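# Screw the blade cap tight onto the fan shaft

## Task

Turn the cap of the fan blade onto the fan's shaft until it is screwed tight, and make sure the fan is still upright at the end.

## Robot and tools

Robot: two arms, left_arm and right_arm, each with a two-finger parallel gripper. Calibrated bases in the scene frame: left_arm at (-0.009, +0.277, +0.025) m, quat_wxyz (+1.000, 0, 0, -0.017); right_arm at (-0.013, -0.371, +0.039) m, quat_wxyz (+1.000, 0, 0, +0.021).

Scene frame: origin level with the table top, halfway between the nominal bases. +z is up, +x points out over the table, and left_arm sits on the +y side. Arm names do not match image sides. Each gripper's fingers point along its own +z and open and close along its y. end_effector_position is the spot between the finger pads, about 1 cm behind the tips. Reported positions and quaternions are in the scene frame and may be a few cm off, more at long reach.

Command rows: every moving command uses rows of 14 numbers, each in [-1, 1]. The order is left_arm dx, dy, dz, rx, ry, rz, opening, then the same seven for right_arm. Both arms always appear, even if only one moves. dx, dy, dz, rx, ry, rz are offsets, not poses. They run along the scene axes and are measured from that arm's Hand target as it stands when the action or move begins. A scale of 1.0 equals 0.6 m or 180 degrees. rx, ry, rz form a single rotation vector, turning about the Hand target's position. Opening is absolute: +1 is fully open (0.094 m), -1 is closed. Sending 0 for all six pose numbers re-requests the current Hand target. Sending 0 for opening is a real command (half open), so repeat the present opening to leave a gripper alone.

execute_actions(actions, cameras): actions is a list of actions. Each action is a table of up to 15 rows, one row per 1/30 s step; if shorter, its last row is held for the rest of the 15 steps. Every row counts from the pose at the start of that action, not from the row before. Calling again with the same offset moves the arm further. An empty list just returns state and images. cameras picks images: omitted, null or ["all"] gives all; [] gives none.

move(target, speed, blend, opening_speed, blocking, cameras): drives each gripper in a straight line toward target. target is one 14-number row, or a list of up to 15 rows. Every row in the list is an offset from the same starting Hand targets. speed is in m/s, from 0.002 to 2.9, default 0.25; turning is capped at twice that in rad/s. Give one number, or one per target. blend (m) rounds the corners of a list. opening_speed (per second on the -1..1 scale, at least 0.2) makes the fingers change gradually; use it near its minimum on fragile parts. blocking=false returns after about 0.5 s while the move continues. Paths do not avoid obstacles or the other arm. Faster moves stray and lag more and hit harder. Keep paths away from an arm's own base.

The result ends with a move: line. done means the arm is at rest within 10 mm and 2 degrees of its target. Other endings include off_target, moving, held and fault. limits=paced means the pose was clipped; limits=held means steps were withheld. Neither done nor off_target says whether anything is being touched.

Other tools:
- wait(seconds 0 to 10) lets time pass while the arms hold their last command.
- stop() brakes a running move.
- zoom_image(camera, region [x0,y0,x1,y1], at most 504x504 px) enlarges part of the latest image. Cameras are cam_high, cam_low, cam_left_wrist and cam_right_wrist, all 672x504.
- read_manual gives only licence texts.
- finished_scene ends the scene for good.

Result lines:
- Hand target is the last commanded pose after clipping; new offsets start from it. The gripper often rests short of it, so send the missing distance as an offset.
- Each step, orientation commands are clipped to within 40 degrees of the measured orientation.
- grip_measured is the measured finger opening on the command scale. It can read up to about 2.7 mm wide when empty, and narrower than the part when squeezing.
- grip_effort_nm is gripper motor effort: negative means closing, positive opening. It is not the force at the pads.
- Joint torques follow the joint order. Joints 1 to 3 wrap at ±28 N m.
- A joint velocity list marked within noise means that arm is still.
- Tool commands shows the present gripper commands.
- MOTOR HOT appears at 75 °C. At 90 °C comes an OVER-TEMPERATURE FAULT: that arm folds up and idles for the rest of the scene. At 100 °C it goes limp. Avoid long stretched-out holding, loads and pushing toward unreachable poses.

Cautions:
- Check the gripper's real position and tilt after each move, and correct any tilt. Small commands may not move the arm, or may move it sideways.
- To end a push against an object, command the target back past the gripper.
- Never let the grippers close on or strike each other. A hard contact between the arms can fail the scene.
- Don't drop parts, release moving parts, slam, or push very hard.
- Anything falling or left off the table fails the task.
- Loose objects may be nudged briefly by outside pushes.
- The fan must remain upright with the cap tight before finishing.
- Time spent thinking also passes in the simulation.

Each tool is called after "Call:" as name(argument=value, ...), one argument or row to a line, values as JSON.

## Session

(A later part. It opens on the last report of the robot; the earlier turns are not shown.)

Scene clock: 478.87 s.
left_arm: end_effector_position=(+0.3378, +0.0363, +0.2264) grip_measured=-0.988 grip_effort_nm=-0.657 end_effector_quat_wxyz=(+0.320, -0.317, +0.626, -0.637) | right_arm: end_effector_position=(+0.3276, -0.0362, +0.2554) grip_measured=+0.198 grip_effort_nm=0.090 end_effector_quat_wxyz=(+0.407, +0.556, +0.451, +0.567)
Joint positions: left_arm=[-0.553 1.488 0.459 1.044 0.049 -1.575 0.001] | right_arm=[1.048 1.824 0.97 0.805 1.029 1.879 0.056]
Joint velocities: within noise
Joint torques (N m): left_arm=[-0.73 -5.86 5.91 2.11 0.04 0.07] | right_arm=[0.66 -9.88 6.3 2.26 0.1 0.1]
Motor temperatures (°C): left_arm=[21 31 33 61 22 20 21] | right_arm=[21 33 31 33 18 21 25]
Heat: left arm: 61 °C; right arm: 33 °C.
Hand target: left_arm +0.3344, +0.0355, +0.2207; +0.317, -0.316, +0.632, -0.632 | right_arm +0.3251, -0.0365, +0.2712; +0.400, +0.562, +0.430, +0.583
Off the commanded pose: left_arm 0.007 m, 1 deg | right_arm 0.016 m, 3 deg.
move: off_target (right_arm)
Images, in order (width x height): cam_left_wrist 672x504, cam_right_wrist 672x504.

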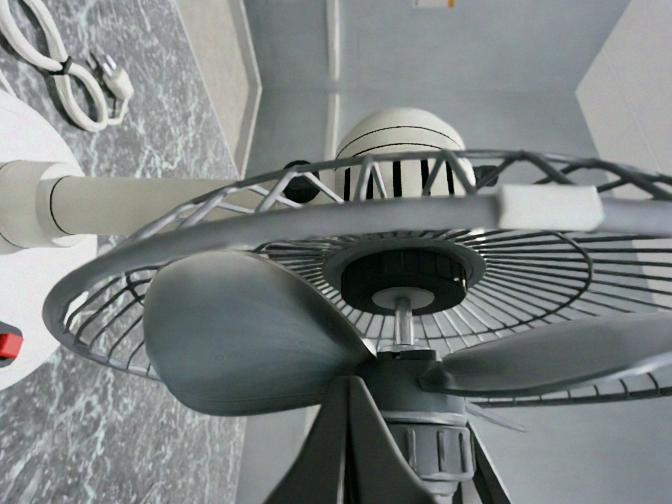

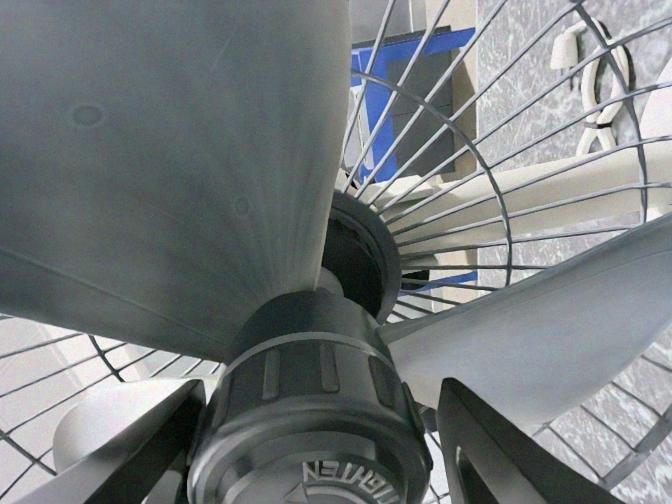

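Call:
move(
  target=[
    [0,0,0,0,0,0,-1,-0.003,0.001,0.022,0,0,0,0.2],
  ],
  speed=0.03,
  cameras=["cam_right_wrist"],
)

Scene clock: 479.90 s.
left_arm: end_effector_position=(+0.3378, +0.0363, +0.2264) grip_measured=-0.988 grip_effort_nm=-0.652 end_effector_quat_wxyz=(+0.320, -0.317, +0.626, -0.637) | right_arm: end_effector_position=(+0.3249, -0.0360, +0.2558) grip_measured=+0.198 grip_effort_nm=0.085 end_effector_quat_wxyz=(+0.408, +0.554, +0.458, +0.562)
Joint positions: left_arm=[-0.553 1.488 0.459 1.044 0.049 -1.575 0.001] | right_arm=[1.055 1.812 0.97 0.776 1.032 1.88 0.056]
Joint velocities: within noise
Joint torques (N m): left_arm=[-0.62 -5.91 5.75 2.12 0 0.05] | right_arm=[0.46 -11.45 8.23 2 0.1 0.11]
Motor temperatures (°C): left_arm=[21 31 32 61 22 20 21] | right_arm=[21 33 31 34 18 21 25]
Heat: left arm: 61 °C; right arm: 34 °C.
Hand target: left_arm +0.3344, +0.0355, +0.2207; +0.317, -0.316, +0.632, -0.632 | right_arm +0.3233, -0.0358, +0.2844; +0.400, +0.562, +0.430, +0.583
Off the commanded pose: left_arm 0.007 m, 1 deg | right_arm 0.029 m, 4 deg.
move: off_target (right_arm)
Images, in order (width x height): cam_right_wrist 672x504.

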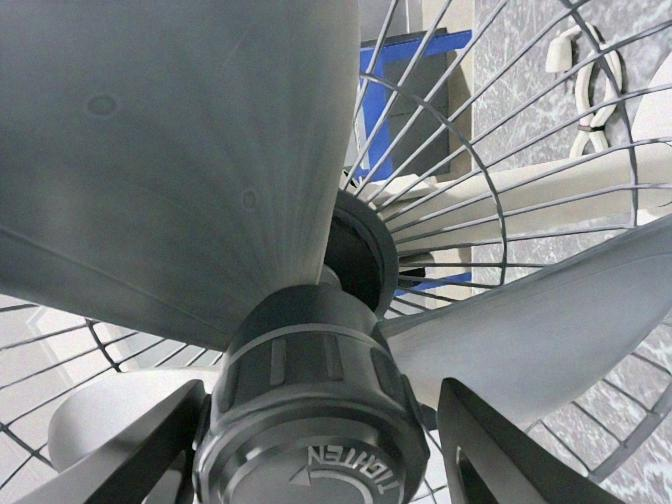

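Call:
move(
  target=[
    [0,0,0,0,0,0,-1,0.001,0,0.01,0,0,0,0.2],
  ],
  speed=0.03,
  cameras=["cam_right_wrist"],
)

Scene clock: 481.10 s.
left_arm: end_effector_position=(+0.3378, +0.0363, +0.2264) grip_measured=-0.988 grip_effort_nm=-0.657 end_effector_quat_wxyz=(+0.320, -0.317, +0.626, -0.637) | right_arm: end_effector_position=(+0.3255, -0.0349, +0.2609) grip_measured=+0.198 grip_effort_nm=0.090 end_effector_quat_wxyz=(+0.409, +0.554, +0.459, +0.561)
Joint positions: left_arm=[-0.553 1.488 0.459 1.044 0.049 -1.575 0.001] | right_arm=[1.055 1.803 0.987 0.745 1.033 1.88 0.056]
Joint velocities: within noise
Joint torques (N m): left_arm=[-0.77 -5.98 5.85 2.15 0.01 0.03] | right_arm=[0.23 -11.45 8.06 2.03 0.11 0.11]
Motor temperatures (°C): left_arm=[21 31 32 60 22 20 21] | right_arm=[21 33 31 34 18 21 25]
Heat: left arm: 60 °C; right arm: 34 °C.
Hand target: left_arm +0.3344, +0.0355, +0.2207; +0.317, -0.316, +0.632, -0.632 | right_arm +0.3239, -0.0357, +0.2904; +0.400, +0.562, +0.430, +0.583
Off the commanded pose: left_arm 0.007 m, 1 deg | right_arm 0.030 m, 4 deg.
move: off_target (right_arm)
Images, in order (width x height): cam_right_wrist 672x504.

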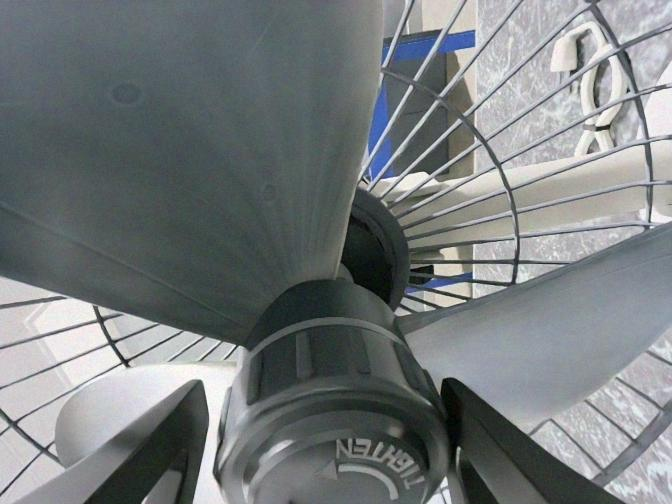

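Call:
move(
  target=[
    [0,0,0,0,0,0,-1,0,-0.001,-0.028,0,0,0,0.2],
    [0,0,0,0,0,0,-1,0,-0.001,-0.032,0,0,0,-0.1],
  ],
  speed=[0.06,0.06],
  opening_speed=1.0,
  cameras=["cam_right_wrist","cam_left_wrist"],
)

Call:
zoom_image(
  camera="cam_left_wrist",
  region=[340, 380, 500, 504],
)

Scene clock: 485.33 s.
left_arm: end_effector_position=(+0.3378, +0.0363, +0.2264) grip_measured=-0.988 grip_effort_nm=-0.652 end_effector_quat_wxyz=(+0.320, -0.317, +0.626, -0.637) | right_arm: end_effector_position=(+0.3253, -0.0353, +0.2605) grip_measured=+0.025 grip_effort_nm=-1.018 end_effector_quat_wxyz=(+0.407, +0.555, +0.457, +0.563)
Joint positions: left_arm=[-0.553 1.488 0.459 1.044 0.049 -1.575 0.001] | right_arm=[1.055 1.803 0.982 0.753 1.032 1.884 0.048]
Joint velocities: within noise
Joint torques (N m): left_arm=[-0.59 -6.01 5.83 2.17 -0.02 0.05] | right_arm=[0.28 -8.12 5.44 2.76 0.09 0.12]
Motor temperatures (°C): left_arm=[21 30 32 60 22 20 21] | right_arm=[21 33 32 34 18 21 25]
Heat: left arm: 60 °C; right arm: 34 °C.
Hand target: left_arm +0.3344, +0.0355, +0.2207; +0.317, -0.316, +0.632, -0.632 | right_arm +0.3239, -0.0364, +0.2711; +0.400, +0.562, +0.430, +0.583
Off the commanded pose: left_arm 0.007 m, 1 deg | right_arm 0.011 m, 4 deg.
move: off_target (right_arm); target 2's new opening was sent with right_arm's hand 0.009 m and 4 deg from that target
Images, in order (width x height): cam_left_wrist 672x504, cam_right_wrist 672x504.

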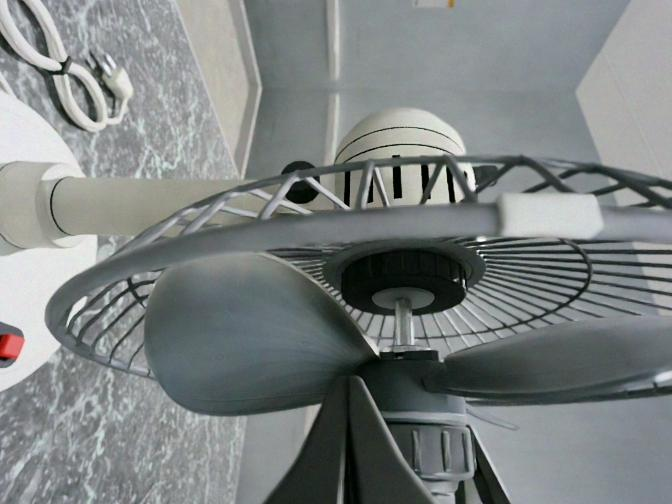

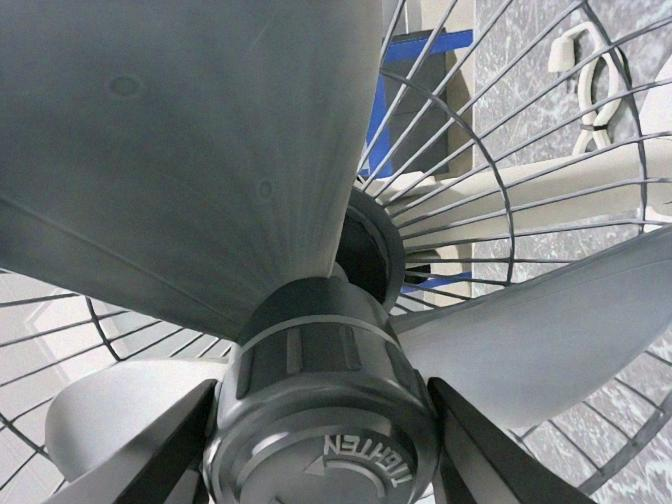

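Scaled by 3.150 from the camera's 672x504 image, which has a finer 960x720 frame.

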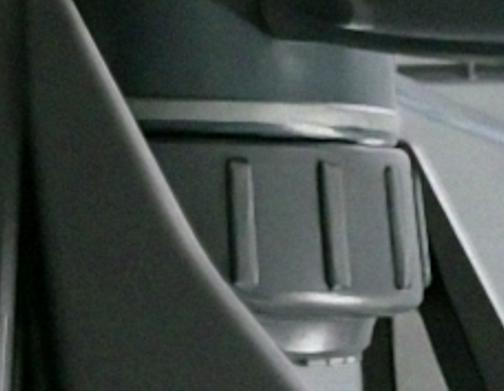

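Call:
move(
  target=[
    [0.06,-0.03,0.0242,0,0,0,-1,0.003,0,-0.0118,0,0,0,-0.1],
    [0.06,-0.045,0.01,0,0,0,-1,0.003,0,-0.0118,-0.8722,-0.0436,0,-0.1],
  ],
  speed=[0.15,0.6],
  cameras=["cam_right_wrist","cam_left_wrist"],
)

Scene clock: 489.33 s.
left_arm: end_effector_position=(+0.3619, +0.0089, +0.2074) grip_measured=-0.988 grip_effort_nm=-0.647 end_effector_quat_wxyz=(+0.298, -0.322, +0.653, -0.618) | right_arm: end_effector_position=(+0.3238, -0.0333, +0.2706) grip_measured=+0.024 grip_effort_nm=-1.023 end_effector_quat_wxyz=(+0.658, -0.302, +0.638, -0.263)
Joint positions: left_arm=[-0.569 1.628 0.594 0.975 0.061 -1.576 0.001] | right_arm=[1.061 1.811 0.983 0.833 1.04 -0.827 0.048]
Joint velocities: within noise
Joint torques (N m): left_arm=[0.01 -6.72 9.91 2.56 -0.2 0.03] | right_arm=[-0.7 -7.01 4.86 2.27 -0.04 -0.19]
Motor temperatures (°C): left_arm=[21 30 33 61 22 20 21] | right_arm=[21 33 31 34 18 21 25]
Heat: left arm: 61 °C; right arm: 34 °C.
Hand target: left_arm +0.3703, +0.0085, +0.2266; +0.317, -0.316, +0.632, -0.632 | right_arm +0.3257, -0.0364, +0.2641; +0.650, -0.309, +0.636, -0.278
Off the commanded pose: left_arm 0.021 m, 4 deg | right_arm 0.007 m, 2 deg.
move: off_target (left_arm)
Images, in order (width x height): cam_left_wrist 672x504, cam_right_wrist 672x504.

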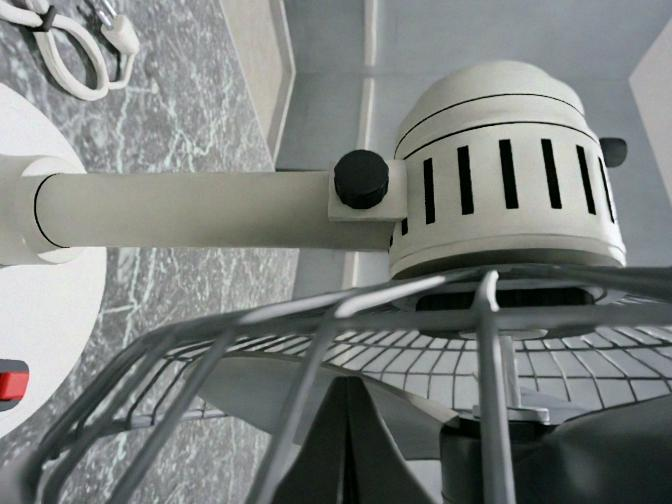

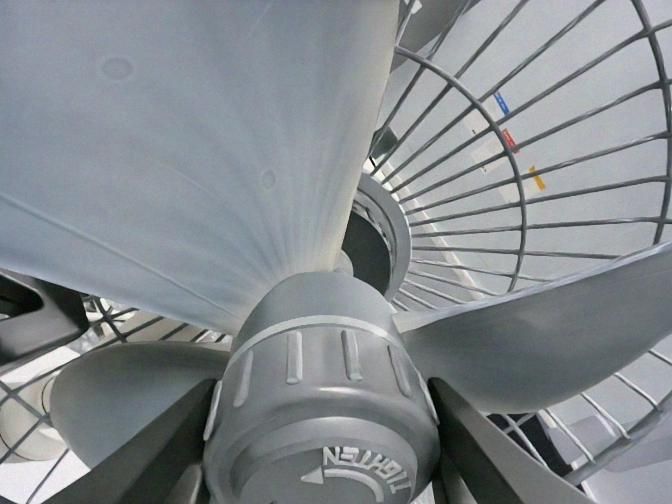

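Call:
wait(
  seconds=0,
  cameras=["cam_high", "cam_low"],
)

Call:
zoom_image(
  camera="cam_low",
  region=[220, 120, 420, 290],
)

Call:
zoom_image(
  camera="cam_high",
  region=[240, 120, 460, 290],
)

Scene clock: 489.77 s.
left_arm: end_effector_position=(+0.3619, +0.0089, +0.2074) grip_measured=-0.988 grip_effort_nm=-0.642 end_effector_quat_wxyz=(+0.298, -0.322, +0.653, -0.618) | right_arm: end_effector_position=(+0.3238, -0.0333, +0.2706) grip_measured=+0.024 grip_effort_nm=-1.028 end_effector_quat_wxyz=(+0.658, -0.302, +0.638, -0.263)
Joint positions: left_arm=[-0.569 1.628 0.594 0.975 0.061 -1.576 0.001] | right_arm=[1.061 1.811 0.983 0.833 1.04 -0.828 0.048]
Joint velocities: within noise
Joint torques (N m): left_arm=[-0.08 -6.69 9.98 2.58 -0.19 0.07] | right_arm=[-0.75 -7.05 4.66 2.28 -0.03 -0.21]
Motor temperatures (°C): left_arm=[21 30 33 61 22 20 21] | right_arm=[21 33 31 34 18 21 25]
Heat: left arm: 61 °C; right arm: 34 °C.
Hand target: left_arm +0.3703, +0.0085, +0.2267; +0.317, -0.316, +0.632, -0.632 | right_arm +0.3257, -0.0364, +0.2641; +0.650, -0.309, +0.636, -0.278
Tool commands: left_gripper/opening=-1.0 right_gripper/opening=-0.1
Off the commanded pose: left_arm 0.021 m, 4 deg | right_arm 0.007 m, 2 deg.
Images, in order (width x height): cam_high 672x504, cam_low 672x504.

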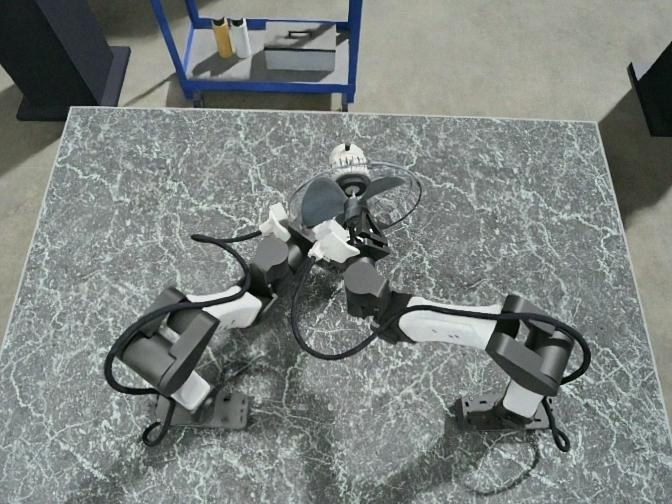

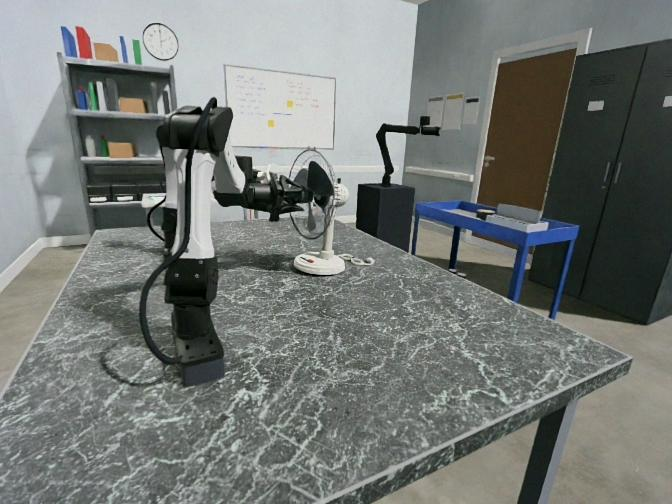

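Scaled by 2.520 from the camera's 672x504 image, which has a finer 960x720 frame.

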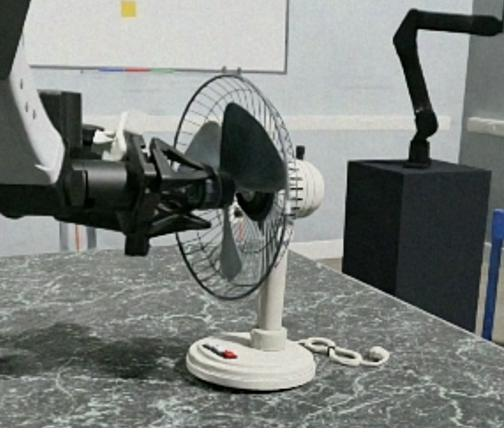

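Scaled by 2.291 from the camera's 672x504 image, which has a finer 960x720 frame.

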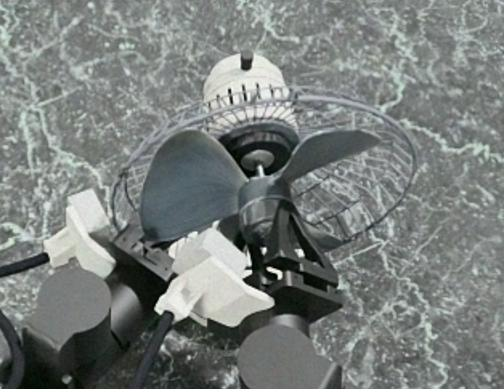

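Call:
zoom_image(
  camera="cam_low",
  region=[280, 140, 380, 280],
)

Call:
wait(
  seconds=0,
  cameras=["cam_left_wrist"],
)

Scaled by 3.600 from the camera's 672x504 image, which has a finer 960x720 frame.

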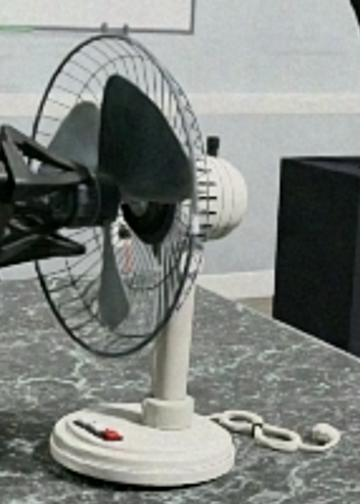

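Scene clock: 490.23 s.
left_arm: end_effector_position=(+0.3619, +0.0089, +0.2073) grip_measured=-0.988 grip_effort_nm=-0.652 end_effector_quat_wxyz=(+0.298, -0.322, +0.653, -0.618) | right_arm: end_effector_position=(+0.3238, -0.0333, +0.2706) grip_measured=+0.024 grip_effort_nm=-1.023 end_effector_quat_wxyz=(+0.658, -0.302, +0.638, -0.263)
Joint positions: left_arm=[-0.569 1.628 0.594 0.975 0.061 -1.576 0.001] | right_arm=[1.061 1.811 0.983 0.833 1.04 -0.828 0.048]
Joint velocities: within noise
Joint torques (N m): left_arm=[0.09 -6.84 9.83 2.53 -0.17 0.02] | right_arm=[-0.8 -6.95 4.81 2.33 -0.04 -0.22]
Motor temperatures (°C): left_arm=[21 30 33 61 22 20 21] | right_arm=[21 33 31 34 18 21 25]
Heat: left arm: 61 °C; right arm: 34 °C.
Hand target: left_arm +0.3704, +0.0085, +0.2266; +0.317, -0.316, +0.632, -0.632 | right_arm +0.3258, -0.0364, +0.2642; +0.650, -0.309, +0.636, -0.278
Tool commands: left_gripper/opening=-1.0 right_gripper/opening=-0.1
Off the commanded pose: left_arm 0.021 m, 4 deg | right_arm 0.008 m, 2 deg.
Images, in order (width x height): cam_left_wrist 672x504.

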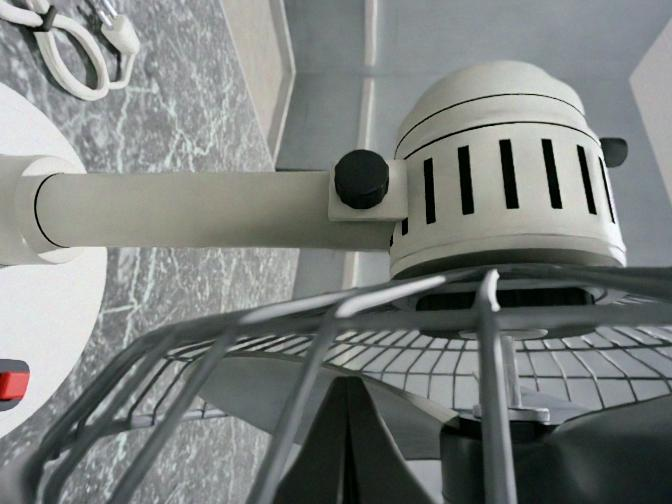

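Call:
move(
  target=[
    [-0.02,0.01,-0.01,0,0,0,-1,0.0,0,-0.003,0.15,0.0075,0,-0.1],
    [-0.06,0.045,-0.01,0,0,0,-1,0.0,0,-0.003,0.4,0.02,0,-0.1],
    [-0.06,0.045,-0.01,0,0,0,-1,0.0,0,-0.003,0.8722,0.0436,0,-0.1],
  ],
  speed=[0.3,0.6,0.8],
)

Call:
zoom_image(
  camera="cam_low",
  region=[280, 140, 380, 280],
)

Scene clock: 495.70 s.
left_arm: end_effector_position=(+0.3324, +0.0314, +0.2290) grip_measured=-0.988 grip_effort_nm=-0.657 end_effector_quat_wxyz=(+0.313, -0.308, +0.628, -0.643) | right_arm: end_effector_position=(+0.3239, -0.0325, +0.2565) grip_measured=+0.024 grip_effort_nm=-1.028 end_effector_quat_wxyz=(+0.400, +0.556, +0.434, +0.585)
Joint positions: left_arm=[-0.563 1.477 0.456 1.044 0.065 -1.576 0.001] | right_arm=[1.061 1.845 0.961 0.892 1.039 1.873 0.048]
Joint velocities: within noise
Joint torques (N m): left_arm=[0.09 -4.94 6.28 2.15 -0.13 0.01] | right_arm=[-0.77 -9.8 5.93 1.64 -0.07 0.13]
Motor temperatures (°C): left_arm=[21 30 32 60 22 20 21] | right_arm=[21 33 31 34 18 21 25]
Heat: left arm: 60 °C; right arm: 34 °C.
Hand target: left_arm +0.3343, +0.0355, +0.2207; +0.317, -0.316, +0.632, -0.632 | right_arm +0.3257, -0.0364, +0.2625; +0.400, +0.562, +0.430, +0.583
Off the commanded pose: left_arm 0.010 m, 2 deg | right_arm 0.007 m, 1 deg.
move: done

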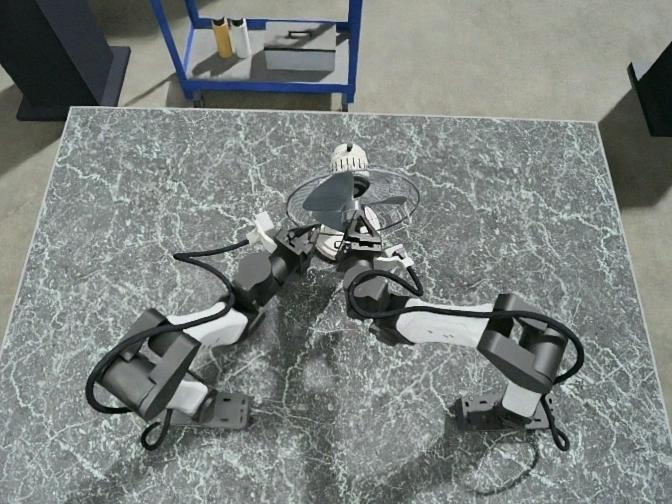

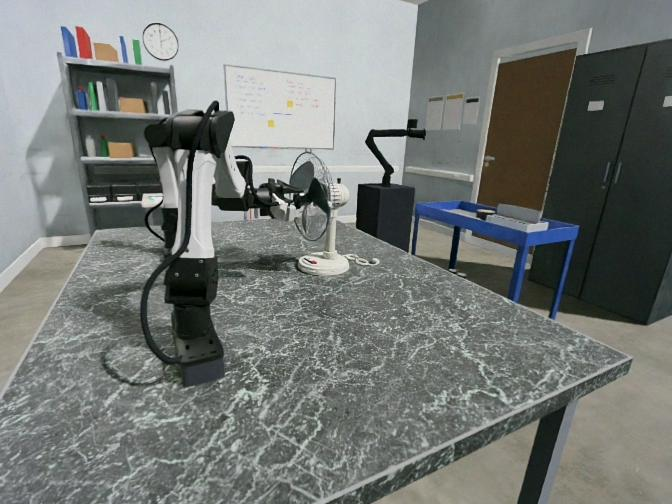

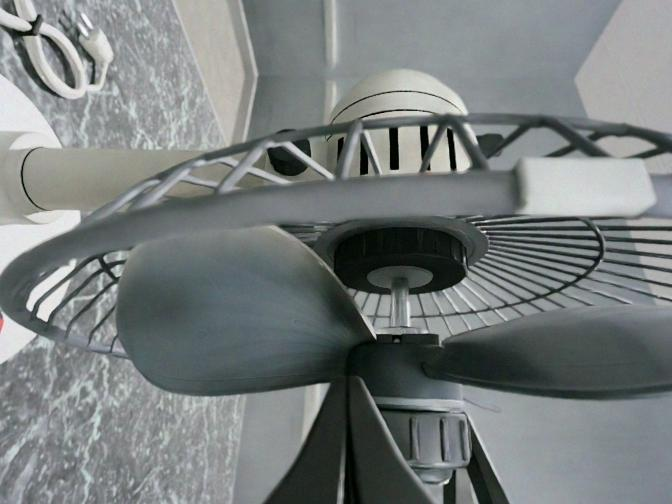

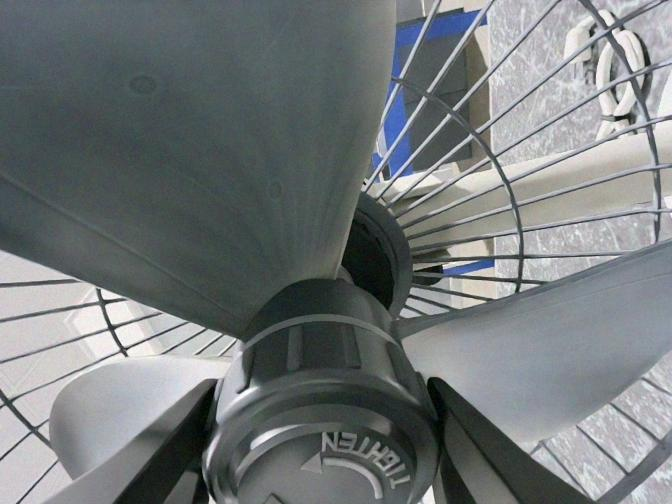

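Scaled by 3.600 from the camera's 672x504 image, which has a finer 960x720 frame.

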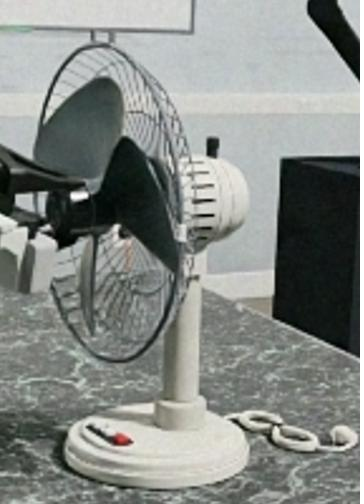

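Call:
move(
  target=[
    [0,0,0,0,0,0,-1,0.02,0,0,0,0,0,-0.1],
  ],
  speed=0.04,
  cameras=["cam_right_wrist","cam_left_wrist"],
)

Call:
zoom_image(
  camera="cam_left_wrist",
  region=[340, 380, 500, 504],
)

Scene clock: 499.70 s.
left_arm: end_effector_position=(+0.3324, +0.0314, +0.2289) grip_measured=-0.988 grip_effort_nm=-0.652 end_effector_quat_wxyz=(+0.313, -0.308, +0.628, -0.643) | right_arm: end_effector_position=(+0.3264, -0.0312, +0.2574) grip_measured=+0.024 grip_effort_nm=-1.028 end_effector_quat_wxyz=(+0.396, +0.555, +0.437, +0.587)
Joint positions: left_arm=[-0.563 1.477 0.456 1.044 0.065 -1.576 0.001] | right_arm=[1.055 1.845 0.967 0.883 1.022 1.876 0.048]
Joint velocities: within noise
Joint torques (N m): left_arm=[0.13 -4.96 6.23 2.15 -0.16 0.02] | right_arm=[-2.67 -8.38 7.25 1.69 -0.21 0.13]
Motor temperatures (°C): left_arm=[21 30 33 60 22 20 21] | right_arm=[21 33 31 34 18 21 25]
Heat: left arm: 60 °C; right arm: 34 °C.
Hand target: left_arm +0.3343, +0.0355, +0.2207; +0.317, -0.316, +0.632, -0.633 | right_arm +0.3377, -0.0363, +0.2624; +0.400, +0.562, +0.430, +0.583
Off the commanded pose: left_arm 0.009 m, 2 deg | right_arm 0.013 m, 1 deg.
move: off_target (right_arm)
Images, in order (width x height): cam_left_wrist 672x504, cam_right_wrist 672x504.

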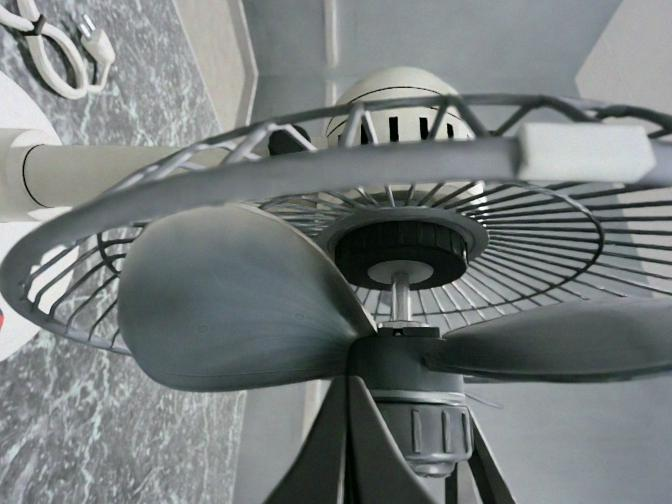

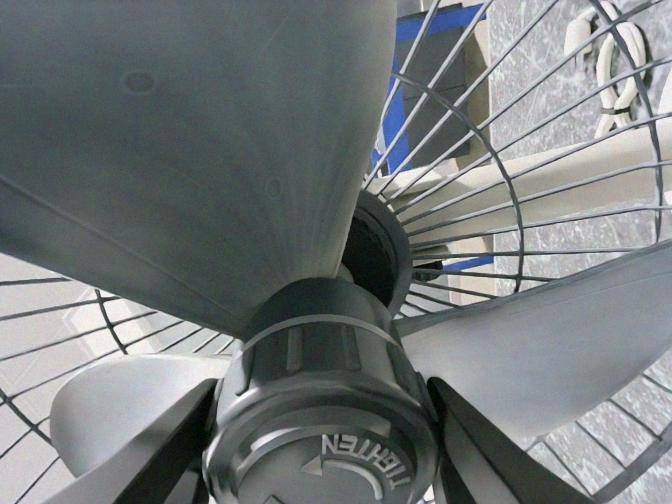

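Scaled by 3.150 from the camera's 672x504 image, which has a finer 960x720 frame.

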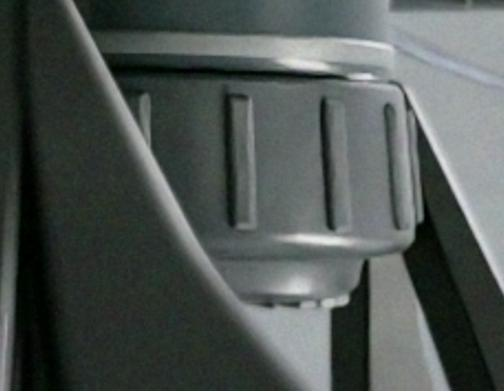

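Call:
move(
  target=[
    [0,0,0,0,0,0,-1,0.015,0,0,0,0,0,-0.1],
  ],
  speed=0.04,
  cameras=["cam_low","cam_left_wrist"],
)

Call:
zoom_image(
  camera="cam_low",
  region=[280, 140, 380, 280],
)

Scene clock: 501.07 s.
left_arm: end_effector_position=(+0.3324, +0.0314, +0.2289) grip_measured=-0.988 grip_effort_nm=-0.647 end_effector_quat_wxyz=(+0.313, -0.308, +0.628, -0.643) | right_arm: end_effector_position=(+0.3329, -0.0299, +0.2599) grip_measured=+0.024 grip_effort_nm=-1.023 end_effector_quat_wxyz=(+0.393, +0.552, +0.441, +0.588)
Joint positions: left_arm=[-0.563 1.477 0.456 1.044 0.065 -1.576 0.001] | right_arm=[1.038 1.845 0.983 0.862 0.994 1.879 0.048]
Joint velocities: within noise
Joint torques (N m): left_arm=[0.31 -4.82 6.2 2.11 -0.15 0.01] | right_arm=[-3.11 -7.2 7.41 1.85 -0.11 0.12]
Motor temperatures (°C): left_arm=[21 30 33 60 22 20 21] | right_arm=[21 33 31 34 18 21 25]
Heat: left arm: 60 °C; right arm: 34 °C.
Hand target: left_arm +0.3343, +0.0355, +0.2207; +0.317, -0.316, +0.632, -0.633 | right_arm +0.3467, -0.0364, +0.2623; +0.400, +0.562, +0.430, +0.582
Off the commanded pose: left_arm 0.009 m, 2 deg | right_arm 0.015 m, 2 deg.
move: off_target (right_arm)
Images, in order (width x height): cam_low 672x504, cam_left_wrist 672x504.

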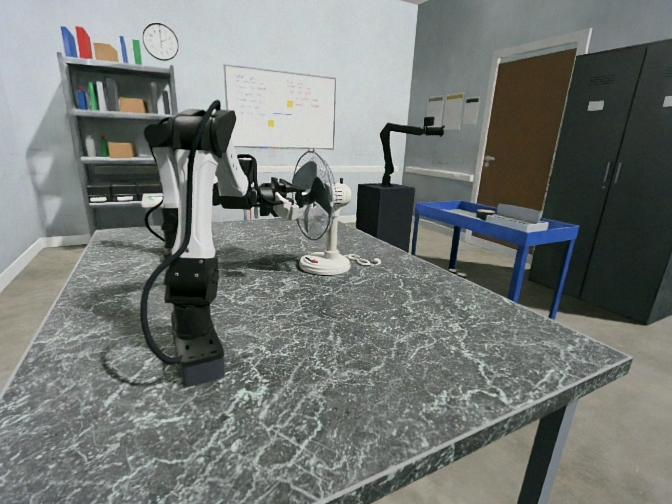

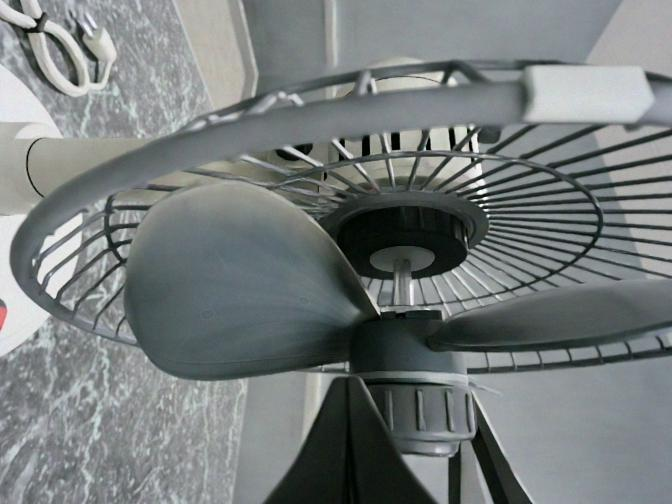

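Scaled by 3.600 from the camera's 672x504 image, which has a finer 960x720 frame.

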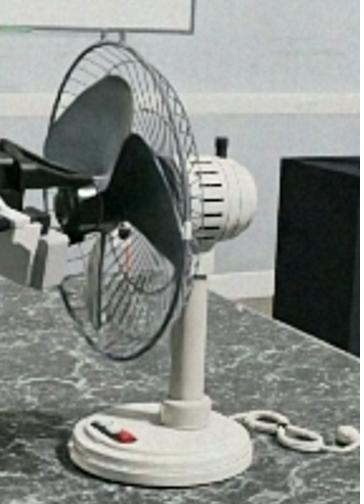

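Call:
move(
  target=[
    [0,0,0,0,0,0,-1,-0.0228,0,0,0,0,0,-0.1],
    [0.06,-0.03,0.0242,0,0,0,-1,-0.0228,0,0,0,0,0,-0.1],
    [0.06,-0.045,0.01,0,0,0,-1,-0.0228,0,0,-0.1389,-0.0069,0,-0.1],
  ],
  speed=[0.05,0.15,0.3],
  cameras=["cam_right_wrist","cam_left_wrist"],
)

Scene clock: 504.43 s.
left_arm: end_effector_position=(+0.3643, +0.0122, +0.2128) grip_measured=-0.988 grip_effort_nm=-0.647 end_effector_quat_wxyz=(+0.303, -0.322, +0.647, -0.622) | right_arm: end_effector_position=(+0.3305, -0.0309, +0.2595) grip_measured=+0.024 grip_effort_nm=-1.023 end_effector_quat_wxyz=(+0.510, +0.452, +0.544, +0.490)
Joint positions: left_arm=[-0.56 1.623 0.595 0.984 0.061 -1.576 0.001] | right_arm=[1.045 1.845 0.983 0.86 1.015 1.461 0.048]
Joint velocities: within noise
Joint torques (N m): left_arm=[-0.53 -6.17 9.96 2.42 -0.19 0.01] | right_arm=[-0.96 -8.87 5.59 1.92 0.04 -0.09]
Motor temperatures (°C): left_arm=[21 29 33 60 22 20 21] | right_arm=[21 32 31 34 18 21 25]
Heat: left arm: 60 °C; right arm: 34 °C.
Hand target: left_arm +0.3703, +0.0085, +0.2267; +0.317, -0.316, +0.632, -0.632 | right_arm +0.3330, -0.0363, +0.2623; +0.517, +0.456, +0.541, +0.482
Off the commanded pose: left_arm 0.016 m, 3 deg | right_arm 0.007 m, 1 deg.
move: off_target (left_arm)
Images, in order (width x height): cam_left_wrist 672x504, cam_right_wrist 672x504.

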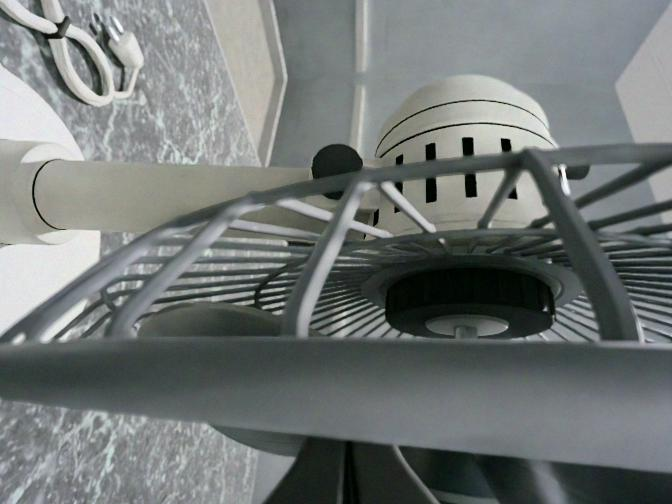

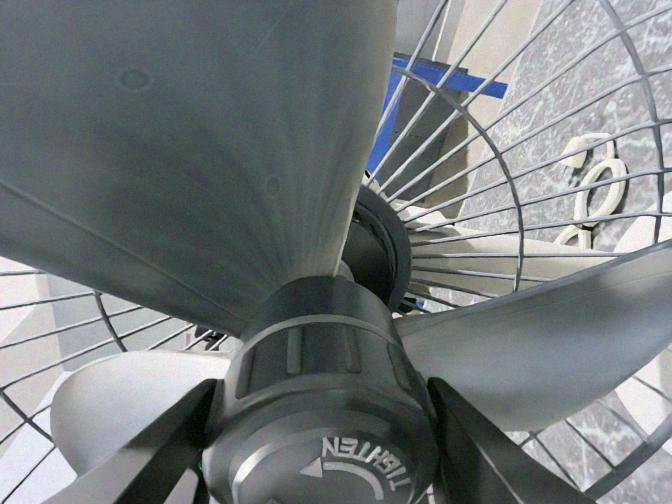

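Call:
move(
  target=[
    [0,0,0,0,0,0,-1,0,0,0,-0.1389,-0.0069,0,-0.1],
  ],
  speed=0.4,
  cameras=["cam_right_wrist","cam_left_wrist"],
)

Scene clock: 506.10 s.
left_arm: end_effector_position=(+0.3623, +0.0106, +0.1889) grip_measured=-0.988 grip_effort_nm=-0.647 end_effector_quat_wxyz=(+0.286, -0.335, +0.673, -0.594) | right_arm: end_effector_position=(+0.3306, -0.0318, +0.2615) grip_measured=+0.023 grip_effort_nm=-1.023 end_effector_quat_wxyz=(+0.596, +0.342, +0.617, +0.384)
Joint positions: left_arm=[-0.566 1.636 0.595 0.911 0.06 -1.576 0.001] | right_arm=[1.045 1.845 0.983 0.872 1.02 1.07 0.048]
Joint velocities: within noise
Joint torques (N m): left_arm=[-0.31 -8.29 9.35 3.21 -0.16 0] | right_arm=[-0.85 -8.91 5.56 1.72 -0.03 -0.57]
Motor temperatures (°C): left_arm=[21 30 33 60 22 20 21] | right_arm=[21 32 31 34 18 21 25]
Heat: left arm: 60 °C; right arm: 34 °C.
Hand target: left_arm +0.3704, +0.0085, +0.2266; +0.317, -0.316, +0.632, -0.632 | right_arm +0.3330, -0.0364, +0.2623; +0.609, +0.328, +0.627, +0.358
Off the commanded pose: left_arm 0.039 m, 8 deg | right_arm 0.005 m, 4 deg.
move: off_target (left_arm, right_arm)
Images, in order (width x height): cam_left_wrist 672x504, cam_right_wrist 672x504.

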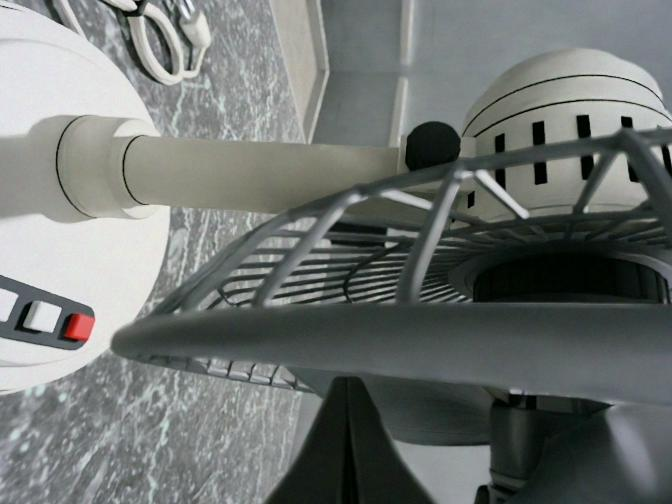

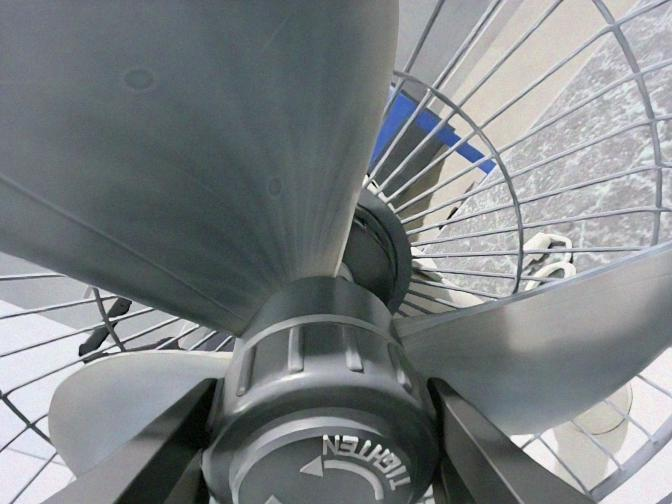

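Call:
move(
  target=[
    [0,0,0,0,0,0,-1,0,0,0,-0.0833,-0.0042,0,-0.1],
  ],
  speed=0.3,
  cameras=["cam_right_wrist","cam_left_wrist","cam_low"],
)

Scene clock: 507.60 s.
left_arm: end_effector_position=(+0.3566, +0.0064, +0.1761) grip_measured=-0.988 grip_effort_nm=-0.652 end_effector_quat_wxyz=(+0.268, -0.335, +0.692, -0.581) | right_arm: end_effector_position=(+0.3321, -0.0331, +0.2633) grip_measured=+0.023 grip_effort_nm=-1.028 end_effector_quat_wxyz=(+0.640, +0.266, +0.651, +0.310)
Joint positions: left_arm=[-0.573 1.636 0.595 0.858 0.079 -1.576 0.001] | right_arm=[1.041 1.845 0.983 0.883 1.018 0.823 0.048]
Joint velocities: within noise
Joint torques (N m): left_arm=[0.32 -8.96 8.91 3.63 -0.35 0.02] | right_arm=[-0.39 -8.92 5.49 1.62 -0.04 -0.74]
Motor temperatures (°C): left_arm=[21 30 34 62 22 20 21] | right_arm=[21 32 31 34 18 21 25]
Heat: left arm: 62 °C; right arm: 34 °C.
Hand target: left_arm +0.3703, +0.0085, +0.2266; +0.317, -0.316, +0.632, -0.632 | right_arm +0.3330, -0.0364, +0.2623; +0.651, +0.243, +0.665, +0.275
Off the commanded pose: left_arm 0.052 m, 11 deg | right_arm 0.004 m, 5 deg.
move: off_target (left_arm, right_arm)
Images, in order (width x height): cam_low 672x504, cam_left_wrist 672x504, cam_right_wrist 672x504.

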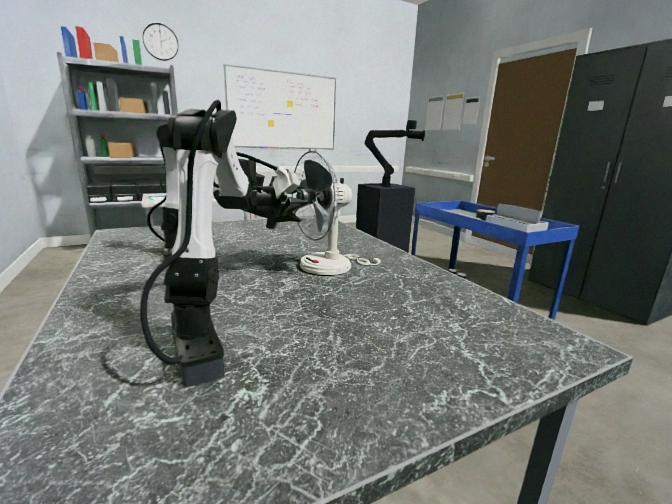

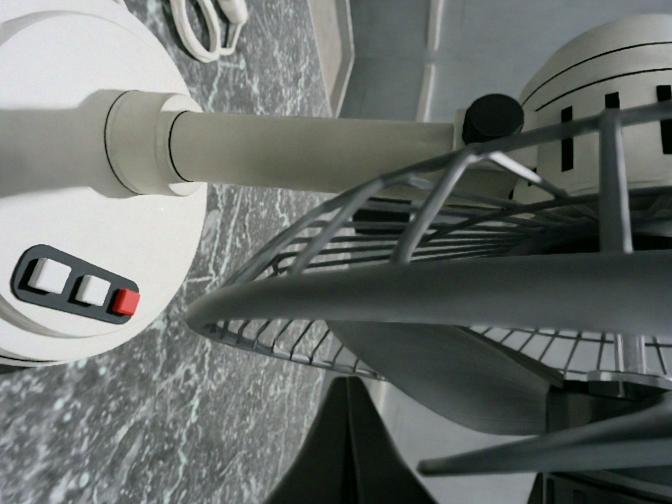

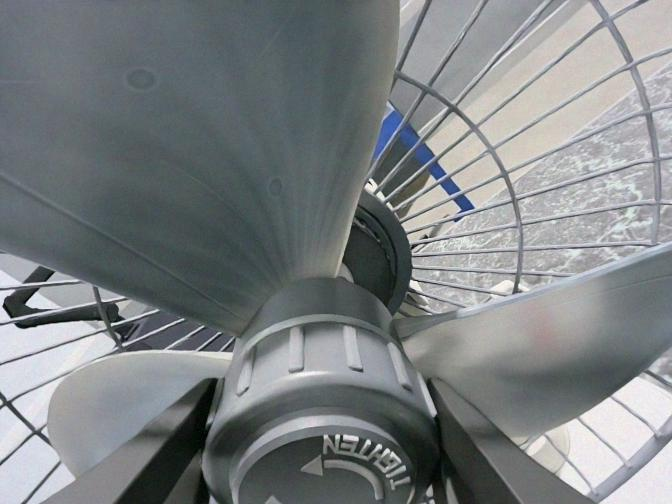

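Call:
move(
  target=[
    [0,0.005,0.03,0,0,0,-1,0,0,-0.015,-0.0278,-0.0014,0,-0.1],
  ],
  speed=0.1,
  cameras=["cam_right_wrist","cam_left_wrist","cam_low"],
)

Scene clock: 509.23 s.
left_arm: end_effector_position=(+0.3517, +0.0072, +0.1736) grip_measured=-0.988 grip_effort_nm=-0.647 end_effector_quat_wxyz=(+0.257, -0.337, +0.703, -0.571) | right_arm: end_effector_position=(+0.3321, -0.0329, +0.2641) grip_measured=+0.023 grip_effort_nm=-1.023 end_effector_quat_wxyz=(+0.654, +0.235, +0.662, +0.281)
Joint positions: left_arm=[-0.573 1.606 0.595 0.793 0.092 -1.576 0.001] | right_arm=[1.041 1.845 0.983 0.888 1.017 0.725 0.048]
Joint velocities: within noise
Joint torques (N m): left_arm=[0.66 -12.33 10.96 3.43 -0.44 0.01] | right_arm=[-0.5 -7.16 4.34 1.92 0.03 -0.59]
Motor temperatures (°C): left_arm=[21 30 34 63 22 20 21] | right_arm=[21 32 31 34 18 21 25]
Heat: left arm: 63 °C; right arm: 34 °C.
Hand target: left_arm +0.3703, +0.0115, +0.2447; +0.317, -0.316, +0.632, -0.632 | right_arm +0.3330, -0.0363, +0.2533; +0.662, +0.214, +0.675, +0.246
Off the commanded pose: left_arm 0.073 m, 13 deg | right_arm 0.011 m, 5 deg.
move: off_target (left_arm, right_arm)
Images, in order (width x height): cam_low 672x504, cam_left_wrist 672x504, cam_right_wrist 672x504.

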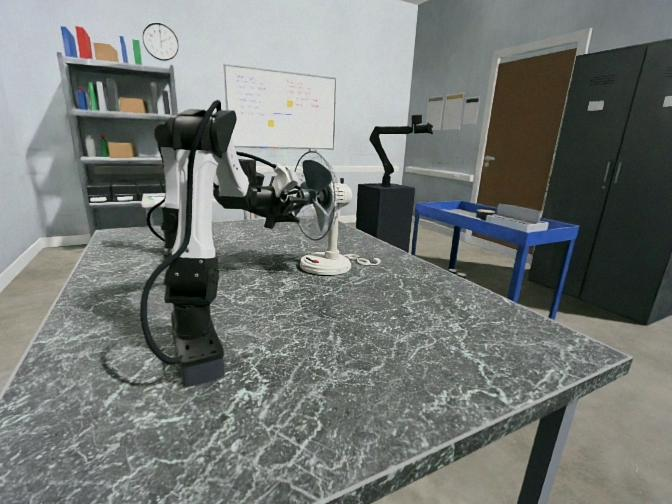

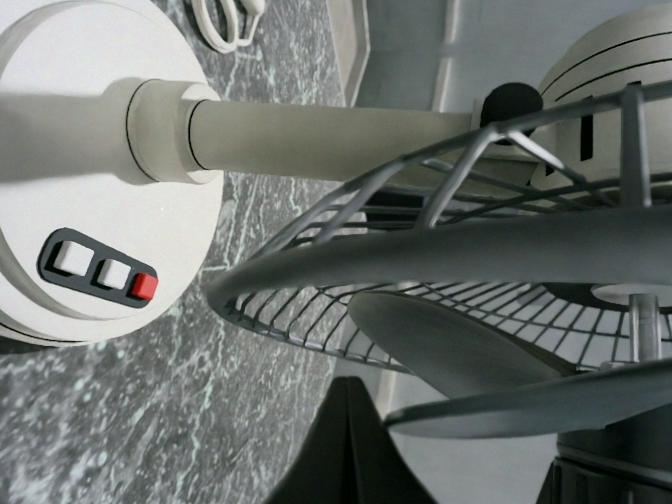

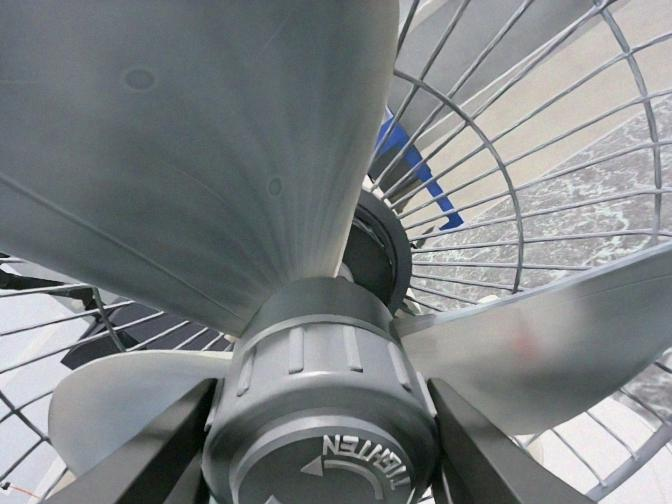

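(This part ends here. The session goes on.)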